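# Balance golf mat, ball and sanding block on can

## Task

Set the golf mat on top of the upright drink can on the table so the mat is level with its green face up. A golf ball must rest on the mat's tee. The sanding block must lie flat on the mat at the end opposite the tee, no more than 3 cm in from that edge. The can by itself must support both the mat and the block.

## Robot and tools

Robot: two arms, left_arm and right_arm, each ending in a parallel gripper. Scene frame: origin at table-top height, midway between the nominal arm bases. +x points out over the table, +z is up, and left_arm is on the +y side; image left and right do not follow this. Calibrated bases: left_arm at (+0.008, +0.238, +0.048) m with quat_wxyz (+1.000, 0, 0, +0.005). right_arm at (+0.009, -0.313, +0.033) m with quat_wxyz (+1.000, 0, 0, +0.017). Each arm reports its hand pose, velocities, targets and wrist-camera pose in its own base frame. Fixed cameras and the table use the scene frame. The fingers point along the gripper's +z and open and close along its y. end_effector_position is the point between the pads, about 1 cm behind the tips. Reported poses can be off by a few centimetres, more at long reach.

The 14-number row. Every motion command is built from rows of 14 numbers, each in [-1, 1]. Numbers 1-7 are left_arm: dx, dy, dz, rx, ry, rz, opening. Numbers 8-14 are the same seven for right_arm. Always send all 14, even if one arm stays still.
- dx to rz are an offset, not a pose. They count from that arm's Hand target at the start of the call, along the Hand target's own axes. 1.0 equals 0.6 m or 180 degrees. rx, ry, rz form one rotation vector.
- opening is absolute: +1 is fully open (0.094 m), -1 is closed. A 0 is a real command (half open). To keep a gripper as it is, resend its current value, shown under Tool commands.
- Six zero pose numbers ask nothing new of that arm.

execute_actions(actions, cameras). actions is a list of actions. Each action holds up to 15 rows, one per 1/30 s step; a short action repeats its last row up to step 15. All rows of an action count from the same start pose, not from the row before. Each new action or call starts from the current Hand target, so repeating an offset moves the arm again. An empty actions list returns state plus images from all cameras. cameras takes a list of names, ["all"], or []; an unknown name rejects the call.

move(target, speed, blend, opening_speed, grip_force, blocking, cameras). target is one 14-number row or a list of up to 15 rows. Each row's offsets count from the Hand targets at the move's start, not from the previous row. Paths are straight and end together, capped at 10 s. speed is the path top speed in m/s, 0.002 to 4.3 (default 0.25); turning is capped at twice that in rad/s. You can give one number or one per target. blend, in m, rounds corners of a list; 0 stops at each point. opening_speed, 0.2 or more per second on the -1..+1 scale, closes or opens gently; use it on anything that can squash. grip_force is newtons per pad, 10 to 50, one value or one per arm. It persists, and lower values close slowly. With blocking=false the call returns after about 0.5 s while the motion continues.

Paths do not avoid obstacles or the other arm. Grippers lag and overshoot more at high speed or near full stretch. Avoid routes passing close to an arm's own base, which can whip the elbow round. The move: line reports the ending, such as done (within 10 mm and 2 degrees), off_target, moving, held or fault, and limits such as paced (pose clipped) or held (steps withheld). done does not mean a part is touched or gripped.

wait(seconds, cameras): lets time pass, 0 to 3600 s, without new commands; it returns early if a running move ends. stop(cameras): brakes a running move, which needs some distance. zoom_image(camera, region): enlarges [x0, y0, x1, y1] pixels, at most 504 by 504, of the latest image from cam_head_left, cam_head_right, cam_left_wrist or cam_right_wrist. finished_scene(scene): give this scene's integer number; it ends the scene for good, so the arrangement must already stand on its own.

Results: each arm's end_effector_position (m) and end_effector_quat_wxyz, Hand target, joint positions, velocities and torques. grip_measured is the measured finger opening on the command scale; it can read a few mm off and shows no stop at contact. Tool commands gives the current commands. Each call returns once the robot is still. The controller limits each step's orientation change to 40 degrees from the measured one. Grippers often settle centimetres short; resend the remaining distance as an offset. Joint ranges (rad): waist -2.880 to 2.880, shoulder 0.000 to 3.142, elbow 0.000 to 3.019, wrist pitch -1.693 to 1.571, wrist yaw -1.571 to 1.571, wrist roll -2.094 to 2.094.

Cameras: two fixed head cameras (896x504) on a stand behind the arms, and one fisheye on each wrist (672x504). Calibration lines give intrinsics and T_world_to_cam; these may be slightly off.

Avoid: dropping parts or releasing them while they move; fast hits on the table or fixed objects; hard presses; collisions between the two arms or their cameras; closing one gripper on the other's fingers; strain on wrist camera cables; anything leaving the table. Motors heat when holding loads, staying stretched out or pushing against unreachable poses. A MOTOR HOT line warns of this; at 100 °C that arm goes limp for 30 s or more. To end a press, command a target back behind the gripper. To release, command an opening well above grip_measured. Loose objects may be nudged by outside pushes now and then.

Each tool is called after "Call:" by a JSON object that holds its "fn" and its "kwargs".

## Session

Call:
{"fn": "execute_actions", "kwargs": {"actions": []}}

Scene clock: 0.00 s.
left_arm: end_effector_position=(+0.3591, -0.0307, +0.2251) grip_measured=+1.000 end_effector_quat_wxyz=(+0.354, +0.215, +0.899, +0.146) | right_arm: end_effector_position=(+0.1850, +0.0586, +0.1567) grip_measured=+1.000 end_effector_quat_wxyz=(+0.395, -0.414, +0.813, +0.106)
Joint positions: left_arm=[-0.205 0.822 0.686 -0.683 -0.253 0.364 0.094] | right_arm=[-0.303 0.277 0.375 -1.151 -0.697 -1.053 0.094]
Joint velocities: within noise
Joint torques (N m): no reading
Heat: left arm: hottest waist 34 °C; right arm: hottest elbow 39 °C.
Hand target: left_arm +0.3647, -0.0319, +0.2376; +0.365, +0.212, +0.895, +0.146 | right_arm +0.1896, +0.0572, +0.1717; +0.405, -0.418, +0.808, +0.095
Tool commands: left_gripper/opening=+1.0 right_gripper/opening=+1.0

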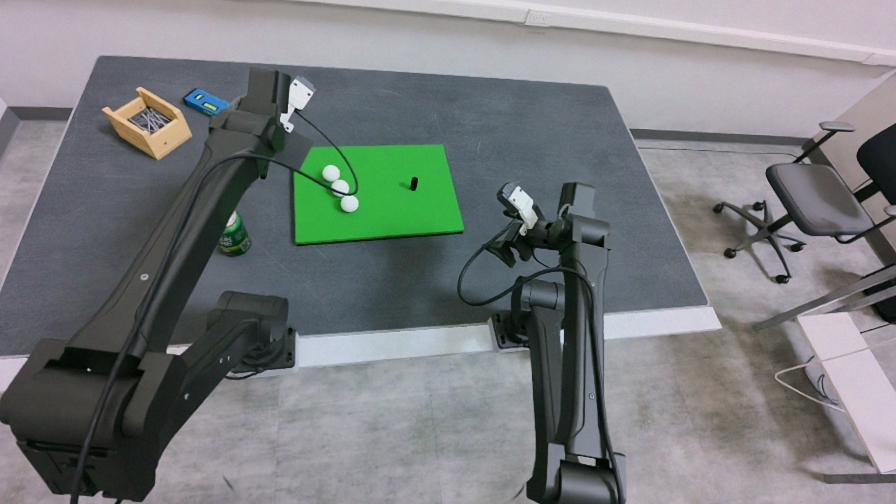

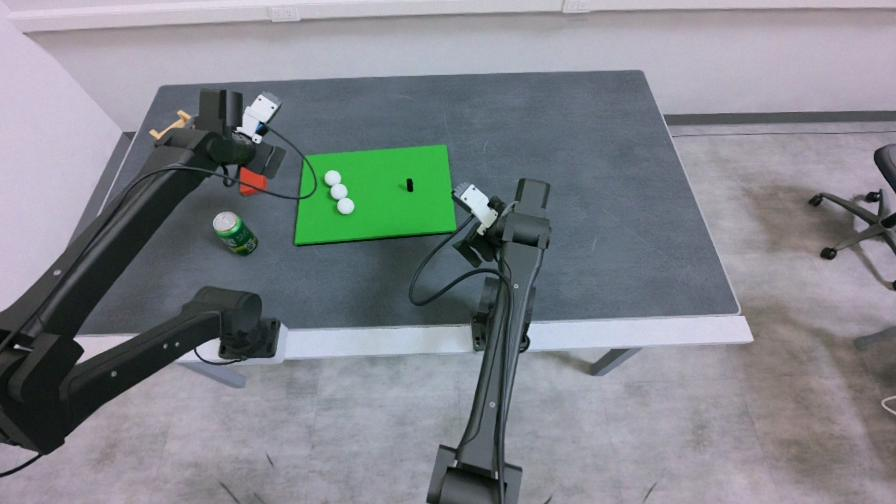

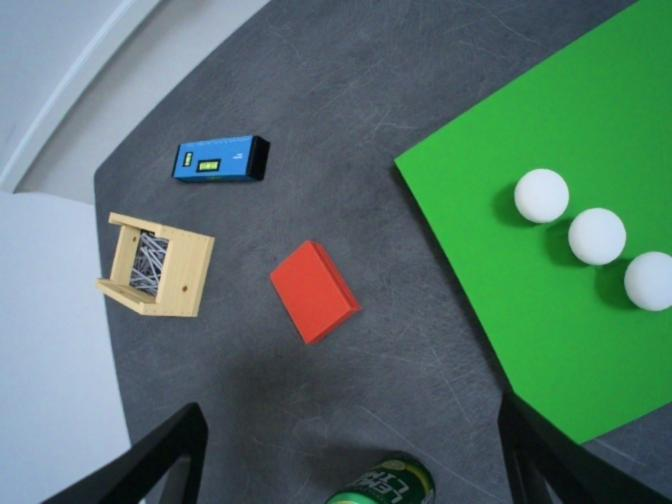

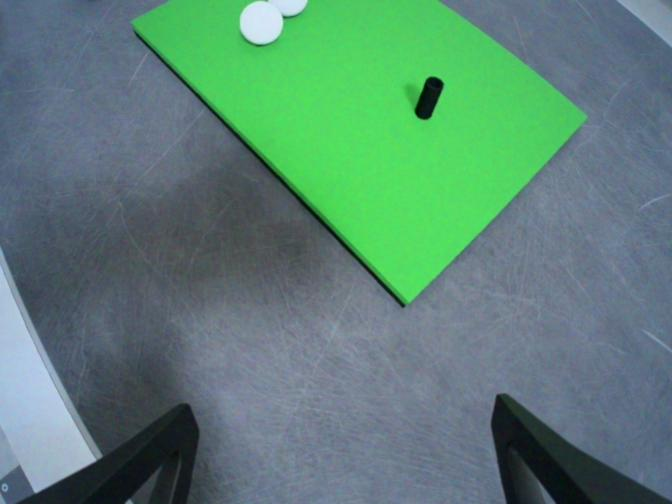

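Call:
{"fn": "zoom_image", "kwargs": {"camera": "cam_right_wrist", "region": [220, 40, 620, 340]}}

Call:
{"fn": "zoom_image", "kwargs": {"camera": "cam_head_left", "region": [190, 120, 490, 280]}}

Call:
{"fn": "zoom_image", "kwargs": {"camera": "cam_head_right", "region": [190, 100, 490, 280]}}

Call:
{"fn": "zoom_image", "kwargs": {"camera": "cam_left_wrist", "region": [230, 130, 672, 460]}}

Scaled by 1.260 from the camera's image (finer frame: 960x720).

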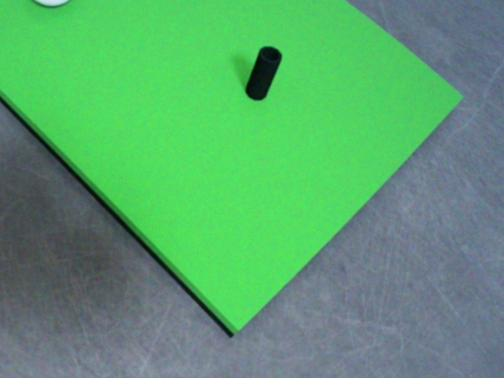

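Scaled by 1.680.

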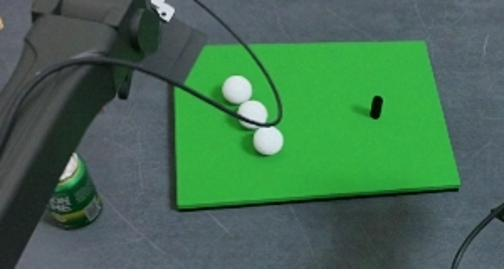

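Scaled by 1.680.

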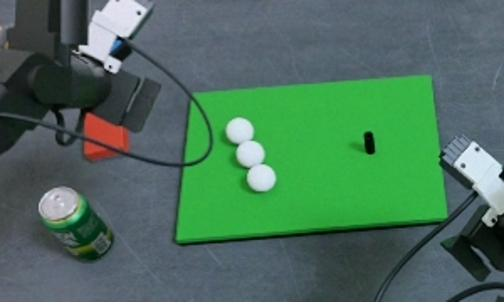

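Scaled by 1.140 from the camera's image (finer frame: 960x720).

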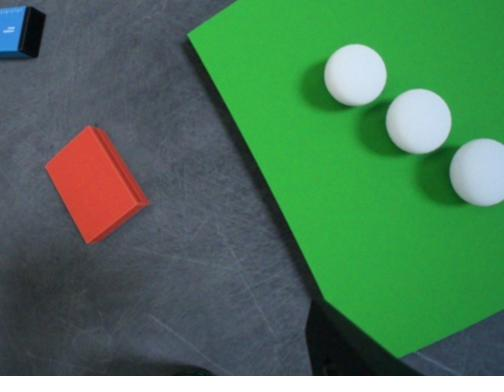

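Call:
{"fn": "move", "kwargs": {"target": [-0.1095,-0.1603,0.084,0.0964,0.241,-0.140,1.0,0.1378,-0.1618,0.159,-0.007,-0.117,0.0648,1.0], "cameras": ["all"]}}

Scene clock: 40.67 s.
left_arm: end_effector_position=(+0.4036, -0.1337, +0.1907) grip_measured=+1.000 end_effector_quat_wxyz=(-0.009, +0.000, +1.000, +0.004) | right_arm: end_effector_position=(+0.2894, -0.0056, +0.0675) grip_measured=+1.000 end_effector_quat_wxyz=(+0.529, -0.319, +0.756, +0.217)
Joint positions: left_arm=[-0.32 1.481 1.283 -1.392 -0.002 -0.32 0.094] | right_arm=[-0.606 1.25 0.273 -0.15 -1.177 -1.105 0.094]
Joint torques (N m): left_arm=[1.2 -12.98 11.59 -0.36 0.06 -0.11] | right_arm=[1.9 -1.49 4.38 1.63 -0.68 0.17]
Heat: left arm: hottest elbow 42 °C; right arm: hottest elbow 43 °C.
Hand target: left_arm +0.4167, -0.1419, +0.2014; +0.000, +0.000, +1.000, +0.000 | right_arm +0.2907, -0.0067, +0.0665; +0.530, -0.314, +0.757, +0.219
Off the commanded pose: left_arm 0.019 m, 1 deg | right_arm 0.002 m, 1 deg.
move: off_target (left_arm)
cam_left_wrist: T_world_to_cam=[[-0.08142, -0.99463, -0.06393, -0.08445], [-0.87863, 0.04135, 0.47571, 0.32261], [-0.47052, 0.0949, -0.87727, 0.47778]] pos_world=[0.50138, -0.14268, 0.26028]
cam_right_wrist: T_world_to_cam=[[0.71555, -0.69384, -0.08113, -0.2034], [-0.52903, -0.46238, -0.71157, 0.25627], [0.4562, 0.55208, -0.69792, 0.03013]] pos_world=[0.26737, -0.03926, 0.18688]

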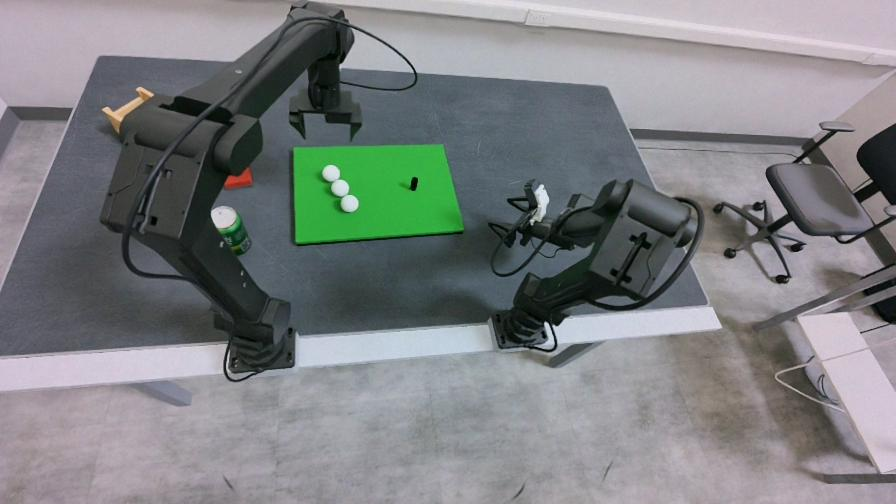

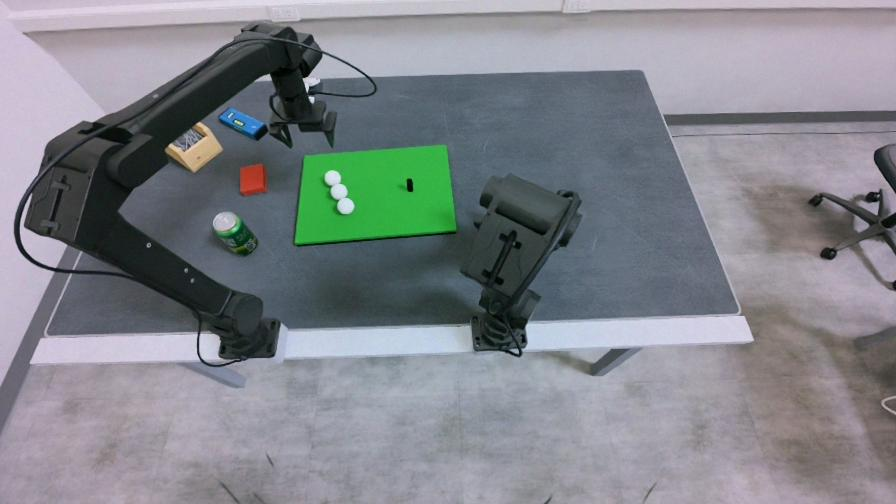

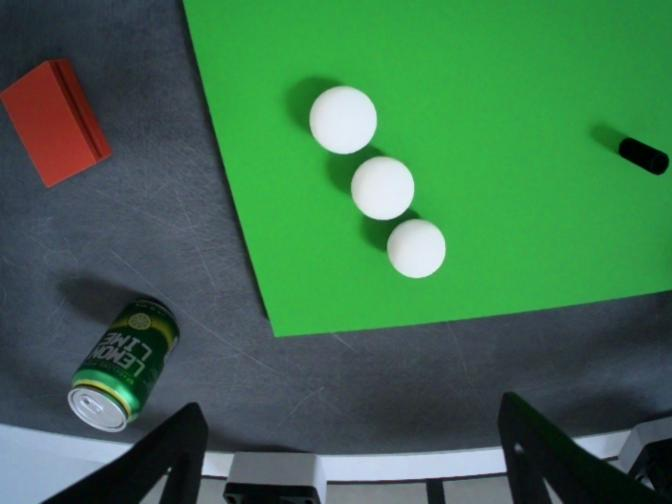

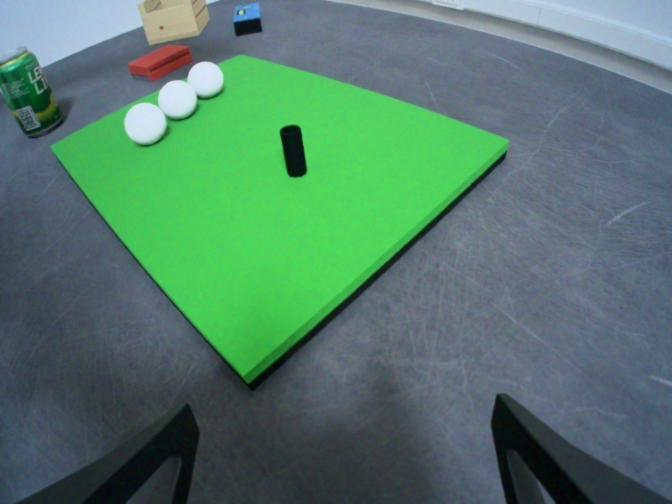

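Call:
{"fn": "zoom_image", "kwargs": {"camera": "cam_right_wrist", "region": [160, 280, 360, 430]}}

Call:
{"fn": "zoom_image", "kwargs": {"camera": "cam_right_wrist", "region": [400, 100, 560, 220]}}

Call:
{"fn": "zoom_image", "kwargs": {"camera": "cam_right_wrist", "region": [0, 0, 280, 210]}}

Call:
{"fn": "zoom_image", "kwargs": {"camera": "cam_left_wrist", "region": [0, 30, 400, 330]}}

Scaled by 2.520 from the camera's image (finer frame: 960x720).

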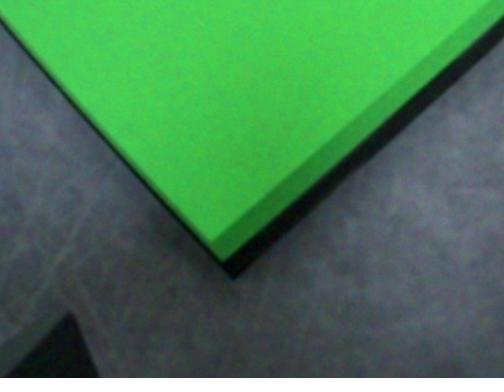

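Scaled by 3.150 from the camera's image (finer frame: 960x720).

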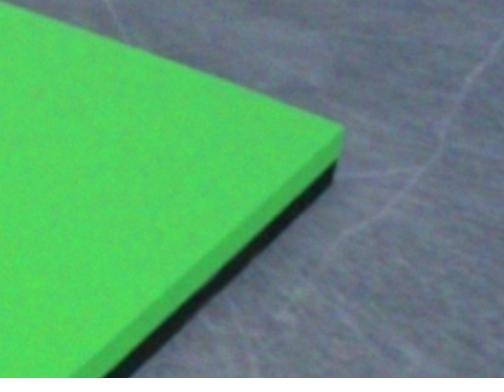

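Scaled by 1.800 from the camera's image (finer frame: 960x720).

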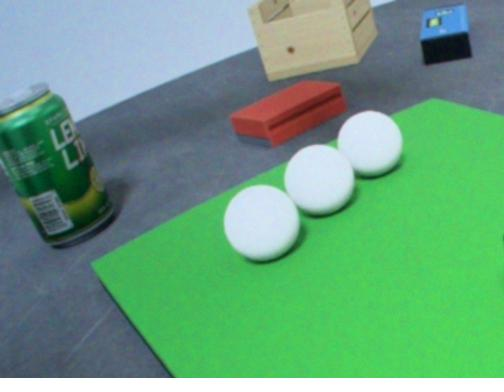

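Scaled by 1.260 from the camera's image (finer frame: 960x720).

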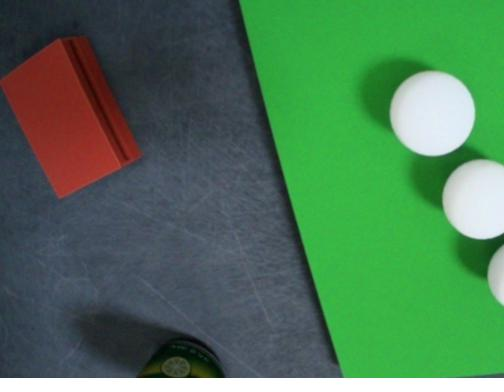

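Call:
{"fn": "move", "kwargs": {"target": [0.080,-0.0717,0.2183,0,0,-0.1456,1.0,0,0,0,0,0,0,1.0], "cameras": ["cam_left_wrist"]}}

Scene clock: 65.57 s.
left_arm: end_effector_position=(+0.3706, -0.1830, +0.0801) grip_measured=+1.000 end_effector_quat_wxyz=(+0.004, -0.226, +0.974, -0.004) | right_arm: end_effector_position=(+0.2894, -0.0056, +0.0675) grip_measured=+1.000 end_effector_quat_wxyz=(+0.529, -0.318, +0.756, +0.217)
Joint positions: left_arm=[-0.457 1.533 1.032 -1.058 0.002 -0.913 0.094] | right_arm=[-0.606 1.25 0.273 -0.15 -1.177 -1.103 0.094]
Joint torques (N m): left_arm=[0.85 -13.27 6.57 0.77 -0.19 -0.11] | right_arm=[1.2 -1.85 4.15 1.83 -0.68 0.1]
Heat: left arm: hottest elbow 43 °C; right arm: hottest elbow 43 °C.
Hand target: left_arm +0.3687, -0.1848, +0.0705; +0.000, -0.227, +0.974, +0.000 | right_arm +0.2907, -0.0067, +0.0665; +0.530, -0.314, +0.757, +0.219
Off the commanded pose: left_arm 0.010 m, 1 deg | right_arm 0.002 m, 1 deg.
move: done
cam_left_wrist: T_world_to_cam=[[0.36684, -0.92908, -0.04724, -0.29866], [-0.82039, -0.34703, 0.45446, 0.25734], [-0.43863, -0.12796, -0.88951, 0.31832]] pos_world=[0.4603, -0.14744, 0.15208]

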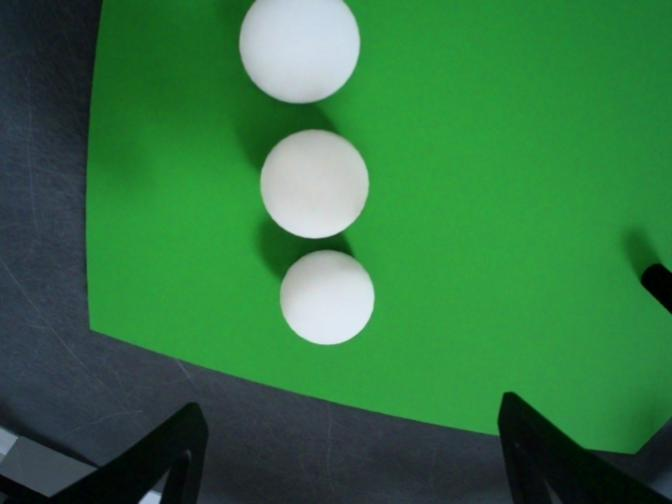

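Call:
{"fn": "move", "kwargs": {"target": [0.0166,0.0187,0.1392,0,0,0,1.0,0,0,0,0,0,0,1.0], "cameras": ["cam_left_wrist"], "speed": 0.15}}

Scene clock: 68.87 s.
left_arm: end_effector_position=(+0.3578, -0.1775, -0.0044) grip_measured=+1.000 end_effector_quat_wxyz=(+0.004, -0.227, +0.974, -0.004) | right_arm: end_effector_position=(+0.2894, -0.0056, +0.0675) grip_measured=+1.000 end_effector_quat_wxyz=(+0.529, -0.318, +0.756, +0.217)
Joint positions: left_arm=[-0.459 1.643 0.895 -0.812 0.002 -0.916 0.094] | right_arm=[-0.606 1.25 0.273 -0.15 -1.177 -1.103 0.094]
Joint torques (N m): left_arm=[0.79 -12.81 5.67 0.66 -0.18 -0.1] | right_arm=[1.32 -1.38 4.29 1.59 -0.66 0.08]
Heat: left arm: hottest elbow 43 °C; right arm: hottest elbow 43 °C.
Hand target: left_arm +0.3547, -0.1792, -0.0131; +0.000, -0.227, +0.974, +0.000 | right_arm +0.2907, -0.0067, +0.0665; +0.530, -0.314, +0.757, +0.219
Off the commanded pose: left_arm 0.009 m, 1 deg | right_arm 0.002 m, 1 deg.
move: done
cam_left_wrist: T_world_to_cam=[[0.36779, -0.92866, -0.0481, -0.29312], [-0.81953, -0.34815, 0.45515, 0.28653], [-0.43943, -0.12798, -0.88911, 0.23844]] pos_world=[0.4474, -0.14194, 0.06748]

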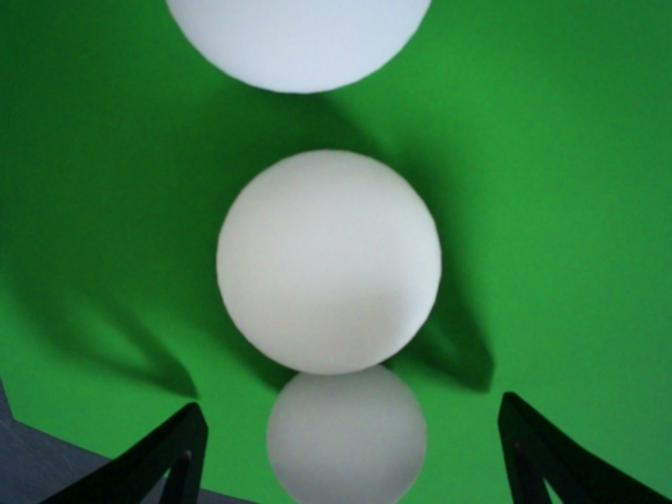

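Call:
{"fn": "move", "kwargs": {"target": [0,0,0,0,0,0,-0.2,0,0,0,0,0,0,1.0], "cameras": ["cam_left_wrist"], "opening_speed": 1.2}}

Scene clock: 72.20 s.
left_arm: end_effector_position=(+0.3578, -0.1775, -0.0044) grip_measured=-0.107 end_effector_quat_wxyz=(+0.004, -0.227, +0.974, -0.004) | right_arm: end_effector_position=(+0.2894, -0.0056, +0.0675) grip_measured=+1.000 end_effector_quat_wxyz=(+0.529, -0.318, +0.756, +0.217)
Joint positions: left_arm=[-0.459 1.643 0.895 -0.812 0.002 -0.917 0.042] | right_arm=[-0.606 1.25 0.273 -0.15 -1.177 -1.103 0.094]
Joint torques (N m): left_arm=[0.85 -13.1 5.67 0.77 -0.19 -0.09] | right_arm=[1.32 -1.55 4.22 1.7 -0.67 0.11]
Heat: left arm: hottest elbow 43 °C; right arm: hottest elbow 43 °C.
Hand target: left_arm +0.3547, -0.1791, -0.0131; +0.000, -0.227, +0.974, +0.000 | right_arm +0.2907, -0.0067, +0.0665; +0.530, -0.314, +0.757, +0.219
Off the commanded pose: left_arm 0.009 m, 1 deg | right_arm 0.002 m, 1 deg.
move: done
cam_left_wrist: T_world_to_cam=[[0.36821, -0.92849, -0.04835, -0.29316], [-0.81945, -0.34866, 0.45491, 0.28643], [-0.43923, -0.12788, -0.88922, 0.23847]] pos_world=[0.4474, -0.14184, 0.06758]

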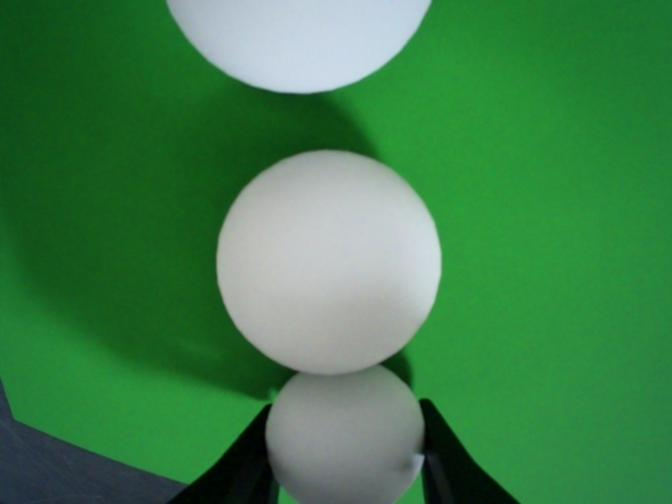

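Call:
{"fn": "move", "kwargs": {"target": [[0,0,-0.2,0,0,0,-0.2,0,0,0,0,0,0,1.0],[-0.466,0.562,-0.288,0,-0.25,0,-0.2,0,0,0,0,0,0,1.0]], "blend": [0.04,0], "cameras": ["all"]}}

Scene clock: 84.57 s.
left_arm: end_effector_position=(+0.4456, +0.2395, +0.1514) grip_measured=-0.107 end_effector_quat_wxyz=(+0.359, -0.214, +0.905, +0.083) | right_arm: end_effector_position=(+0.2894, -0.0056, +0.0675) grip_measured=+1.000 end_effector_quat_wxyz=(+0.529, -0.318, +0.756, +0.217)
Joint positions: left_arm=[0.505 1.338 0.84 -0.319 0.032 0.028 0.042] | right_arm=[-0.606 1.25 0.273 -0.15 -1.177 -1.103 0.094]
Joint torques (N m): left_arm=[1.55 -10.93 9.88 2.58 0.16 0.01] | right_arm=[1.32 -2.32 4.18 1.52 -0.7 0.08]
Heat: left arm: hottest elbow 42 °C; right arm: hottest elbow 42 °C.
Hand target: left_arm +0.4566, +0.2468, +0.1598; +0.372, -0.210, +0.900, +0.087 | right_arm +0.2907, -0.0067, +0.0665; +0.530, -0.314, +0.757, +0.219
Off the commanded pose: left_arm 0.016 m, 2 deg | right_arm 0.002 m, 1 deg.
move: off_target (left_arm)
cam_left_wrist: T_world_to_cam=[[0.42681, -0.89958, -0.09265, 0.0429], [-0.87983, -0.38937, -0.27257, 0.57967], [0.20912, 0.19785, -0.95766, 0.1123]] pos_world=[0.46822, 0.24208, 0.26953]
cam_right_wrist: T_world_to_cam=[[0.71488, -0.69426, -0.08337, -0.20311], [-0.53054, -0.46086, -0.71143, 0.25666], [0.4555, 0.55282, -0.69779, 0.03027]] pos_world=[0.26758, -0.03947, 0.18678]

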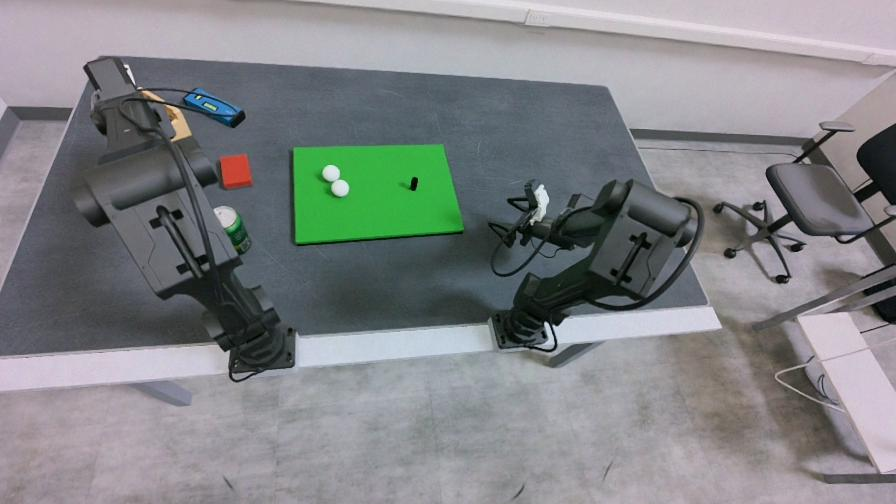

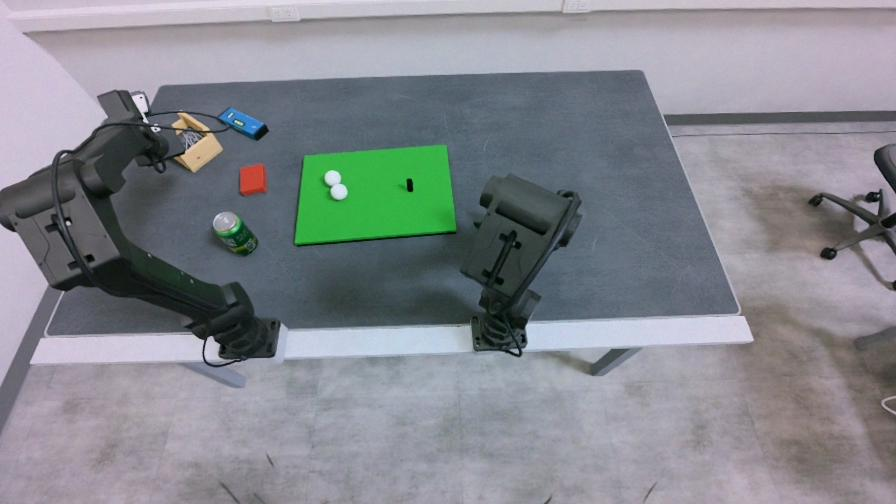

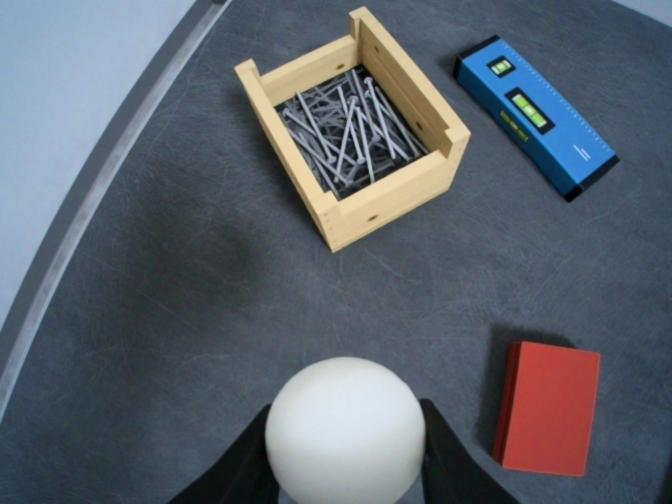

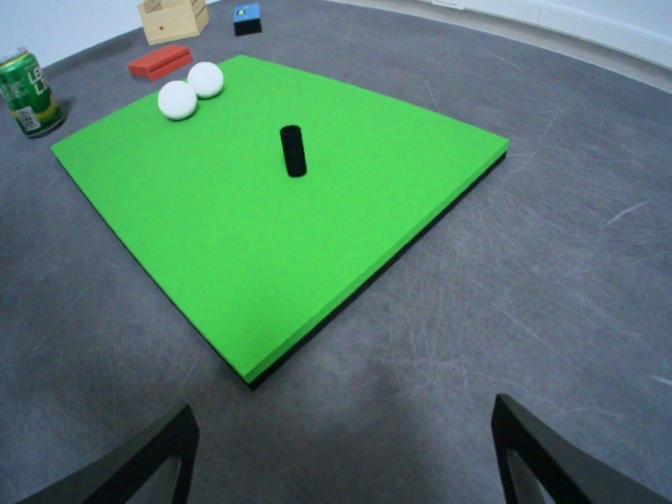

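Call:
{"fn": "zoom_image", "kwargs": {"camera": "cam_left_wrist", "region": [220, 0, 500, 260]}}

Scaled by 1.800 from the camera's image (finer frame: 960x720).

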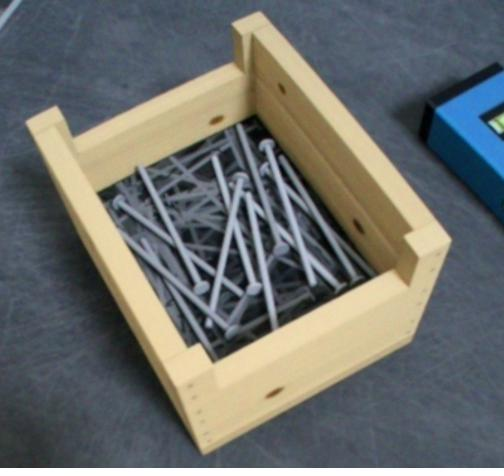

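Call:
{"fn": "move", "kwargs": {"target": [-0.2408,0.0182,0.3112,0,0,0,-0.2,0,0,0,0,0,0,1.0], "cameras": ["cam_left_wrist"]}}

Scene clock: 94.03 s.
left_arm: end_effector_position=(+0.6472, +0.3511, +0.1218) grip_measured=-0.107 end_effector_quat_wxyz=(+0.365, -0.213, +0.903, +0.084) | right_arm: end_effector_position=(+0.2894, -0.0056, +0.0675) grip_measured=+1.000 end_effector_quat_wxyz=(+0.529, -0.318, +0.756, +0.217)
Joint positions: left_arm=[0.505 1.928 1.493 -0.369 0.032 0.029 0.042] | right_arm=[-0.606 1.25 0.273 -0.15 -1.177 -1.103 0.094]
Joint torques (N m): left_arm=[1.32 -20.72 12.36 1.17 0.11 0.02] | right_arm=[1.14 -2.14 4.36 1.66 -0.7 0.11]
Heat: left arm: hottest elbow 42 °C; right arm: hottest elbow 42 °C.
Hand target: left_arm +0.6619, +0.3602, +0.1302; +0.373, -0.209, +0.900, +0.087 | right_arm +0.2907, -0.0067, +0.0665; +0.530, -0.314, +0.757, +0.219
Off the commanded pose: left_arm 0.019 m, 1 deg | right_arm 0.002 m, 1 deg.
move: off_target (left_arm)
cam_left_wrist: T_world_to_cam=[[0.42726, -0.89923, -0.09394, 0.05416], [-0.87706, -0.387, -0.28459, 0.79121], [0.21956, 0.20399, -0.95403, 0.01036]] pos_world=[0.66853, 0.35279, 0.24014]

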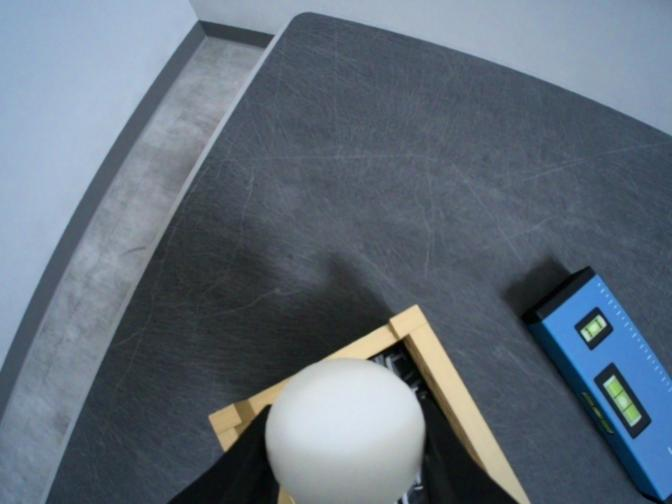

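Call:
{"fn": "move", "kwargs": {"target": [0.132,0.0043,0.108,0,0,0,-0.2,0,0,0,0,0,0,1.0], "cameras": ["cam_left_wrist","cam_head_right"], "speed": 0.12}}

Scene clock: 97.70 s.
left_arm: end_effector_position=(+0.6535, +0.3538, +0.0454) grip_measured=-0.107 end_effector_quat_wxyz=(+0.377, -0.209, +0.898, +0.087) | right_arm: end_effector_position=(+0.2894, -0.0056, +0.0675) grip_measured=+1.000 end_effector_quat_wxyz=(+0.529, -0.318, +0.756, +0.217)
Joint positions: left_arm=[0.505 2.038 1.429 -0.169 0.036 0.034 0.042] | right_arm=[-0.606 1.25 0.273 -0.15 -1.177 -1.103 0.094]
Joint torques (N m): left_arm=[1.96 -21.42 7.42 2.63 0.1 0.01] | right_arm=[0.97 -2.32 4.18 2 -0.66 0.06]
Heat: left arm: hottest elbow 42 °C; right arm: hottest elbow 42 °C.
Hand target: left_arm +0.6516, +0.3581, +0.0284; +0.373, -0.209, +0.900, +0.087 | right_arm +0.2907, -0.0067, +0.0665; +0.530, -0.314, +0.757, +0.219
Off the commanded pose: left_arm 0.018 m, 1 deg | right_arm 0.002 m, 1 deg.
move: off_target (left_arm)
cam_left_wrist: T_world_to_cam=[[0.42415, -0.90047, -0.09614, 0.04937], [-0.87249, -0.37789, -0.30977, 0.77107], [0.24261, 0.21527, -0.94594, -0.08386]] pos_world=[0.67216, 0.3539, 0.16428]
Images, in order (width x height): cam_head_right 896x504, cam_left_wrist 672x504.

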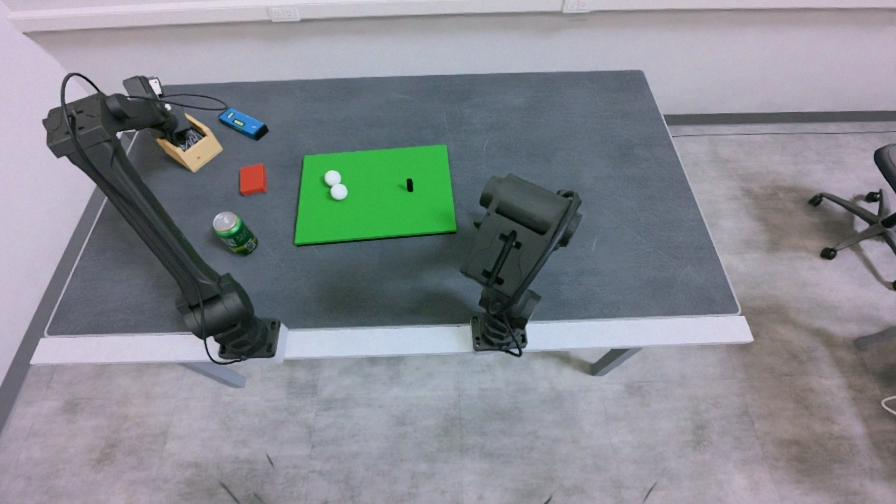

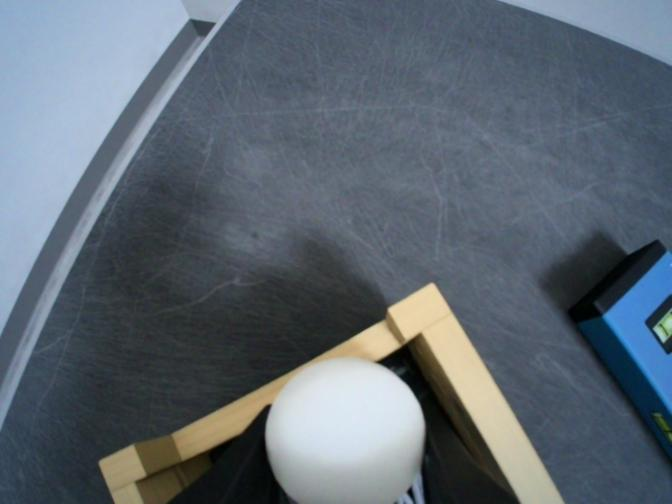

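Call:
{"fn": "move", "kwargs": {"target": [[-0.0305,-0.0227,-0.0722,0,0,0,-0.2,0,0,0,0,0,0,1.0],[0.026,-0.0227,-0.0157,0,0,0,-0.2,0,0,0,0,0,0,1.0]], "cameras": ["cam_left_wrist"], "speed": 0.12, "blend": [0.01,0]}}

Scene clock: 101.90 s.
left_arm: end_effector_position=(+0.6416, +0.3438, +0.0471) grip_measured=-0.107 end_effector_quat_wxyz=(+0.381, -0.208, +0.896, +0.092) | right_arm: end_effector_position=(+0.2894, -0.0056, +0.0675) grip_measured=+1.000 end_effector_quat_wxyz=(+0.529, -0.318, +0.756, +0.217)
Joint positions: left_arm=[0.498 2.002 1.366 -0.129 0.025 0.032 0.042] | right_arm=[-0.606 1.25 0.273 -0.15 -1.177 -1.103 0.094]
Joint torques (N m): left_arm=[0.97 -20.07 6.94 2.67 -0.04 -0.12] | right_arm=[0.56 -2.02 4.11 1.7 -0.71 0.08]
Heat: left arm: hottest elbow 42 °C; right arm: hottest elbow 42 °C.
Hand target: left_arm +0.6419, +0.3378, +0.0239; +0.373, -0.209, +0.900, +0.087 | right_arm +0.2907, -0.0067, +0.0665; +0.530, -0.314, +0.757, +0.219
Off the commanded pose: left_arm 0.024 m, 1 deg | right_arm 0.002 m, 1 deg.
move: off_target (left_arm)
cam_left_wrist: T_world_to_cam=[[0.42701, -0.89828, -0.10371, 0.0433], [-0.86928, -0.3762, -0.32066, 0.75537], [0.24903, 0.22708, -0.9415, -0.08563]] pos_world=[0.65947, 0.34251, 0.16609]

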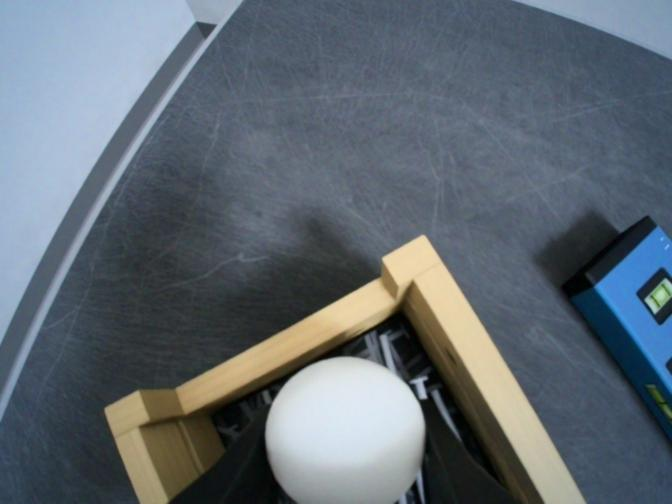

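Call:
{"fn": "move", "kwargs": {"target": [0.0177,0,0.0177,0,0,0,-0.2,0,0,0,0,0,0,1.0], "cameras": ["cam_left_wrist"], "speed": 0.1}}

Scene clock: 104.30 s.
left_arm: end_effector_position=(+0.6455, +0.3448, +0.0444) grip_measured=-0.107 end_effector_quat_wxyz=(+0.391, -0.206, +0.892, +0.095) | right_arm: end_effector_position=(+0.2894, -0.0056, +0.0675) grip_measured=+1.000 end_effector_quat_wxyz=(+0.529, -0.318, +0.756, +0.217)
Joint positions: left_arm=[0.497 2.013 1.362 -0.092 0.024 0.032 0.042] | right_arm=[-0.606 1.25 0.273 -0.15 -1.177 -1.103 0.094]
Joint torques (N m): left_arm=[0.97 -19.14 6.46 2.39 -0.02 -0.14] | right_arm=[1.79 -1.79 4.31 1.8 -0.68 0.1]
Heat: left arm: hottest elbow 42 °C; right arm: hottest elbow 42 °C.
Hand target: left_arm +0.6419, +0.3378, +0.0089; +0.373, -0.209, +0.900, +0.087 | right_arm +0.2907, -0.0067, +0.0665; +0.530, -0.314, +0.757, +0.219
Off the commanded pose: left_arm 0.036 m, 2 deg | right_arm 0.002 m, 1 deg.
move: off_target (left_arm)
cam_left_wrist: T_world_to_cam=[[0.42818, -0.89753, -0.10539, 0.04128], [-0.86317, -0.37166, -0.34177, 0.75362], [0.26757, 0.23731, -0.93386, -0.10526]] pos_world=[0.66099, 0.34212, 0.16362]

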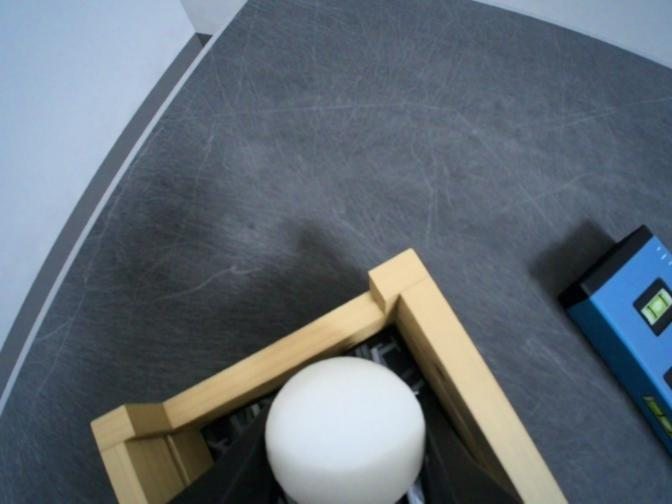

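Call:
{"fn": "move", "kwargs": {"target": [[-0.022,0,-0.022,0,0,0,-0.2,0,0,0,0,0,0,1.0],[-0.022,0,-0.022,0,0,0,0.12,0,0,0,0,0,0,1.0],[-0.15,0,-0.15,0,0,0,0.12,0,0,0,0,0,0,1.0]], "cameras": ["cam_left_wrist"], "speed": 0.15}}

Scene clock: 108.70 s.
left_arm: end_effector_position=(+0.6287, +0.3318, +0.1152) grip_measured=+0.118 end_effector_quat_wxyz=(+0.358, -0.208, +0.906, +0.085) | right_arm: end_effector_position=(+0.2894, -0.0056, +0.0675) grip_measured=+1.000 end_effector_quat_wxyz=(+0.529, -0.318, +0.756, +0.217)
Joint positions: left_arm=[0.492 1.879 1.405 -0.343 0.022 0.032 0.053] | right_arm=[-0.606 1.25 0.273 -0.15 -1.177 -1.103 0.094]
Joint torques (N m): left_arm=[1.55 -22.12 11.55 1.18 0.09 -0.13] | right_arm=[0.56 -1.85 4.3 1.76 -0.7 0.08]
Heat: left arm: hottest elbow 42 °C; right arm: hottest elbow 42 °C.
Hand target: left_arm +0.6419, +0.3378, +0.1363; +0.373, -0.209, +0.900, +0.087 | right_arm +0.2907, -0.0067, +0.0665; +0.530, -0.314, +0.757, +0.219
Off the commanded pose: left_arm 0.026 m, 2 deg | right_arm 0.002 m, 1 deg.
move: off_target (left_arm); target 2's new opening was sent with left_arm's hand 0.018 m and 2 deg from that target
cam_left_wrist: T_world_to_cam=[[0.41814, -0.90256, -0.10269, 0.05199], [-0.88485, -0.37913, -0.27073, 0.76648], [0.20542, 0.20407, -0.95716, 0.02128]] pos_world=[0.65211, 0.33318, 0.23322]

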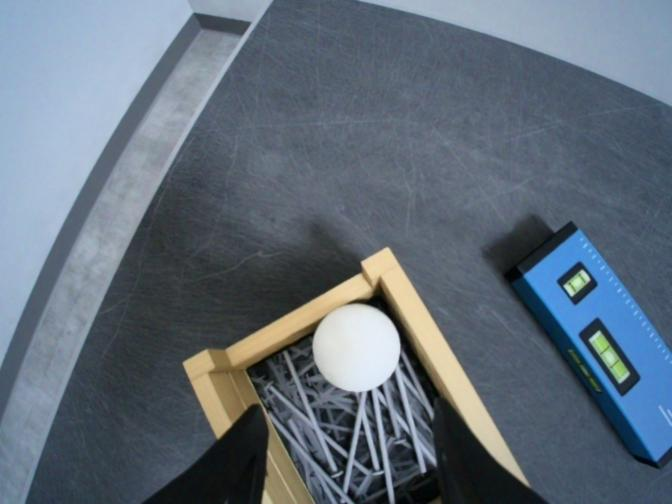

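Call:
{"fn": "move", "kwargs": {"target": [[0.5512,-0.5607,-0.4655,0,0.25,0,1.0,0,0,0,0,0,0,1.0],[0.6837,-0.5607,-0.333,0,0.25,0,1.0,0,0,0,0,0,0,1.0]], "cameras": ["cam_left_wrist"], "speed": [0.35,0.15]}}

Scene clock: 116.60 s.
left_arm: end_effector_position=(+0.4049, -0.1554, -0.0032) grip_measured=+0.998 end_effector_quat_wxyz=(+0.005, -0.222, +0.975, -0.002) | right_arm: end_effector_position=(+0.2894, -0.0056, +0.0675) grip_measured=+1.000 end_effector_quat_wxyz=(+0.529, -0.318, +0.756, +0.217)
Joint positions: left_arm=[-0.366 1.714 0.997 -0.844 -0.002 -0.815 0.094] | right_arm=[-0.606 1.25 0.273 -0.15 -1.177 -1.103 0.094]
Joint torques (N m): left_arm=[1.73 -14.39 5.76 0.87 0.03 -0.12] | right_arm=[1.44 -1.03 4.36 1.69 -0.66 0.13]
Heat: left arm: hottest elbow 43 °C; right arm: hottest elbow 42 °C.
Hand target: left_arm +0.4034, -0.1545, -0.0129; +0.000, -0.227, +0.974, +0.000 | right_arm +0.2907, -0.0067, +0.0665; +0.530, -0.314, +0.757, +0.219
Off the commanded pose: left_arm 0.010 m, 1 deg | right_arm 0.002 m, 1 deg.
move: done
cam_left_wrist: T_world_to_cam=[[0.35945, -0.93173, -0.05178, -0.28696], [-0.82364, -0.34286, 0.45173, 0.33487], [-0.43864, -0.11972, -0.89065, 0.26409]] pos_world=[0.4948, -0.12093, 0.06908]

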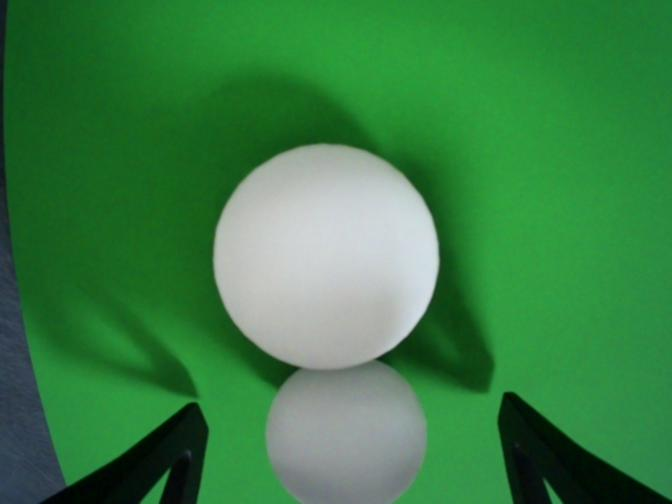

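Call:
{"fn": "move", "kwargs": {"target": [[0,0,0,0,0,0,-0.2,0,0,0,0,0,0,1.0],[0,0,-0.2,0,0,0,-0.2,0,0,0,0,0,0,1.0],[-0.6733,0.5708,-0.2267,0,-0.25,0,-0.2,0,0,0,0,0,0,1.0],[-0.6733,0.5708,-0.08,0,-0.25,0,-0.2,0,0,0,0,0,0,1.0]], "cameras": ["cam_left_wrist"], "speed": [0.25,0.25,0.35,0.12], "blend": [0,0.05,0,0], "opening_speed": 1.2}}

Scene clock: 124.13 s.
left_arm: end_effector_position=(+0.6136, +0.3344, +0.0545) grip_measured=-0.108 end_effector_quat_wxyz=(+0.379, -0.213, +0.896, +0.089) | right_arm: end_effector_position=(+0.2894, -0.0056, +0.0675) grip_measured=+1.000 end_effector_quat_wxyz=(+0.529, -0.318, +0.756, +0.217)
Joint positions: left_arm=[0.507 1.931 1.273 -0.114 0.031 0.027 0.042] | right_arm=[-0.606 1.25 0.273 -0.15 -1.177 -1.103 0.094]
Joint torques (N m): left_arm=[1.2 -18.96 7.06 2.65 0.11 0.02] | right_arm=[1.79 -2.32 4.29 1.63 -0.68 0.07]
Heat: left arm: hottest elbow 43 °C; right arm: hottest elbow 42 °C.
Hand target: left_arm +0.6146, +0.3311, +0.0352; +0.373, -0.209, +0.900, +0.087 | right_arm +0.2907, -0.0067, +0.0665; +0.530, -0.314, +0.757, +0.219
Off the commanded pose: left_arm 0.020 m, 1 deg | right_arm 0.002 m, 1 deg.
move: off_target (left_arm)
cam_left_wrist: T_world_to_cam=[[0.43406, -0.89577, -0.09583, 0.042], [-0.86679, -0.38628, -0.31539, 0.7314], [0.2455, 0.21996, -0.94411, -0.06485]] pos_world=[0.63166, 0.33441, 0.17348]

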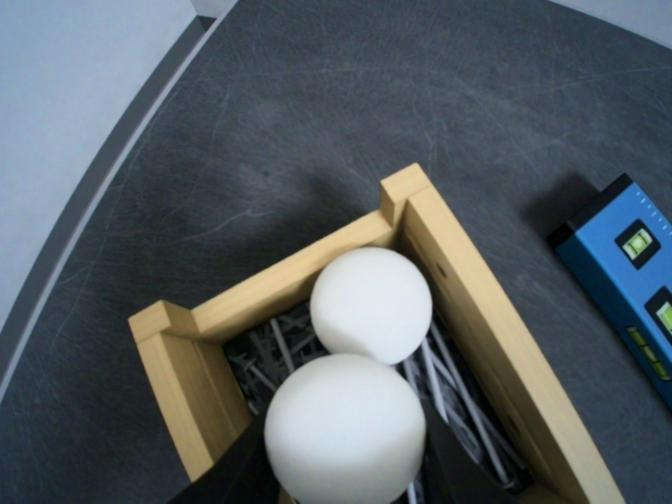

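Call:
{"fn": "move", "kwargs": {"target": [[0,0,0,0,0,0,0.12,0,0,0,0,0,0,1.0],[-0.1178,0,-0.1178,0,0,0,0.12,0,0,0,0,0,0,1.0],[0.3315,-0.567,-0.4842,0,0.25,0,1.0,0,0,0,0,0,0,1.0],[0.4655,-0.567,-0.3502,0,0.25,0,1.0,0,0,0,0,0,0,1.0]], "cameras": ["cam_left_wrist","cam_head_right"], "speed": [0.25,0.25,0.35,0.15], "blend": [0,0.03,0,0]}}

Scene clock: 132.27 s.
left_arm: end_effector_position=(+0.4551, -0.1291, -0.0034) grip_measured=+0.998 end_effector_quat_wxyz=(+0.005, -0.221, +0.975, -0.001) | right_arm: end_effector_position=(+0.2894, -0.0056, +0.0675) grip_measured=+1.000 end_effector_quat_wxyz=(+0.529, -0.318, +0.756, +0.217)
Joint positions: left_arm=[-0.276 1.798 1.119 -0.882 -0.002 -0.722 0.094] | right_arm=[-0.606 1.25 0.273 -0.15 -1.177 -1.103 0.094]
Joint torques (N m): left_arm=[1.67 -15.85 6.17 0.83 0.02 -0.11] | right_arm=[1.38 -1.55 4.29 1.66 -0.7 0.1]
Heat: left arm: hottest elbow 42 °C; right arm: hottest elbow 41 °C.
Hand target: left_arm +0.4543, -0.1269, -0.0138; +0.000, -0.227, +0.974, +0.000 | right_arm +0.2907, -0.0067, +0.0665; +0.530, -0.314, +0.757, +0.219
Off the commanded pose: left_arm 0.011 m, 1 deg | right_arm 0.002 m, 1 deg.
move: off_target (left_arm); target 3's new opening was sent with left_arm's hand 0.017 m and 1 deg from that target
cam_left_wrist: T_world_to_cam=[[0.35663, -0.93275, -0.05293, -0.27936], [-0.82455, -0.34088, 0.45157, 0.38588], [-0.43925, -0.1174, -0.89066, 0.28959]] pos_world=[0.545, -0.09503, 0.06888]
Images, in order (width x height): cam_head_right 896x504, cam_left_wrist 672x504.

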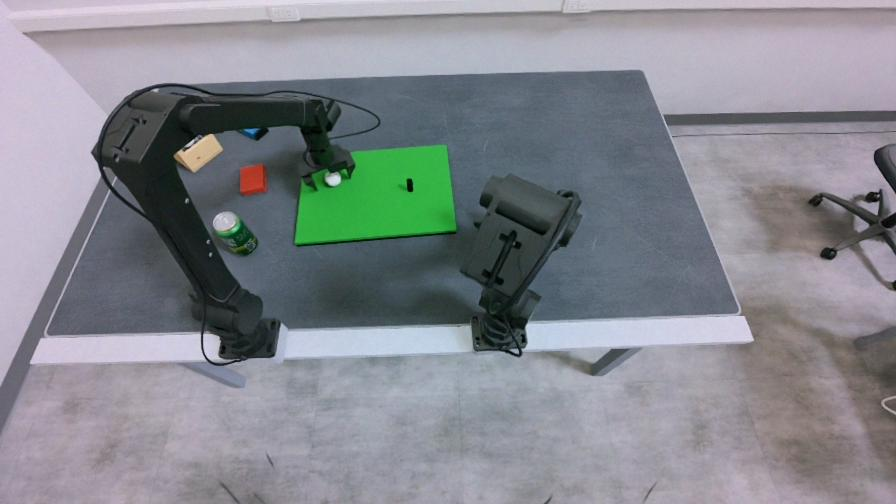

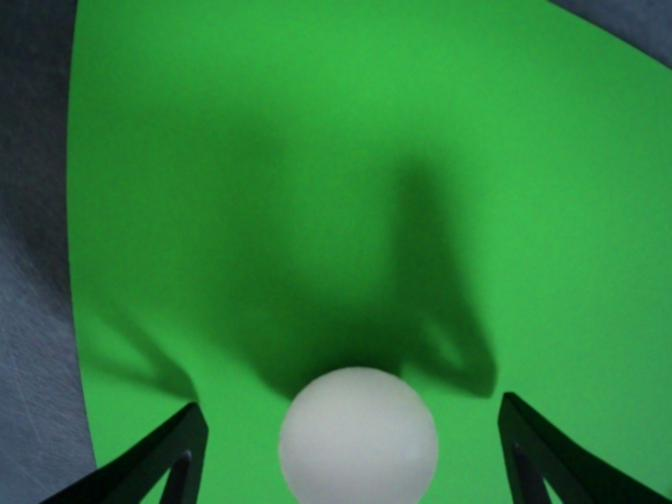

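Call:
{"fn": "move", "kwargs": {"target": [[0,0,0,0,0,0,-0.2,0,0,0,0,0,0,1.0],[0,0,-0.2,0,0,0,-0.2,0,0,0,0,0,0,1.0],[-0.5525,0.5288,-0.228,0,-0.25,0,-0.2,0,0,0,0,0,0,1.0]], "cameras": ["cam_left_wrist"], "speed": [0.25,0.25,0.35], "blend": [0,0.05,0], "opening_speed": 1.2}}

Scene clock: 138.83 s.
left_arm: end_effector_position=(+0.5881, +0.2971, +0.1105) grip_measured=-0.108 end_effector_quat_wxyz=(+0.351, -0.218, +0.907, +0.083) | right_arm: end_effector_position=(+0.2894, -0.0056, +0.0675) grip_measured=+1.000 end_effector_quat_wxyz=(+0.529, -0.318, +0.756, +0.217)
Joint positions: left_arm=[0.469 1.769 1.235 -0.298 0.001 -0.004 0.042] | right_arm=[-0.606 1.25 0.273 -0.15 -1.177 -1.103 0.094]
Joint torques (N m): left_arm=[0.73 -17.49 11.77 2.45 0.13 0.03] | right_arm=[1.26 -1.85 4.33 1.76 -0.7 0.07]
Heat: left arm: hottest elbow 42 °C; right arm: hottest elbow 41 °C.
Hand target: left_arm +0.6117, +0.3041, +0.1233; +0.373, -0.209, +0.900, +0.087 | right_arm +0.2907, -0.0067, +0.0665; +0.530, -0.314, +0.757, +0.219
Off the commanded pose: left_arm 0.028 m, 3 deg | right_arm 0.002 m, 1 deg.
move: off_target (left_arm)
cam_left_wrist: T_world_to_cam=[[0.433, -0.89654, -0.09342, 0.02559], [-0.88038, -0.39838, -0.25735, 0.7177], [0.19351, 0.19368, -0.96179, 0.04275]] pos_world=[0.6125, 0.30058, 0.2282]

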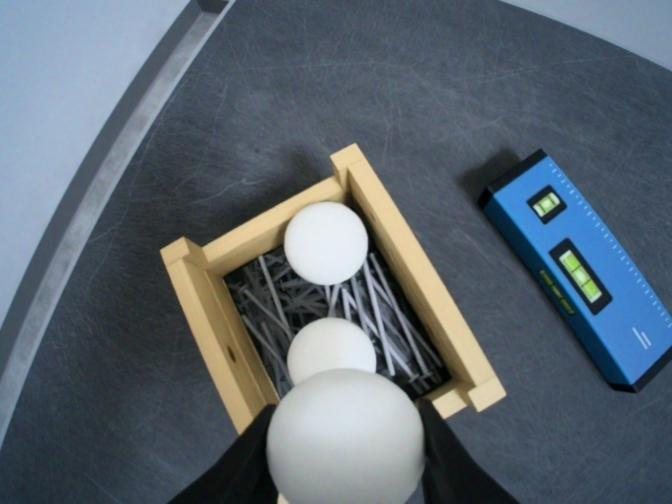

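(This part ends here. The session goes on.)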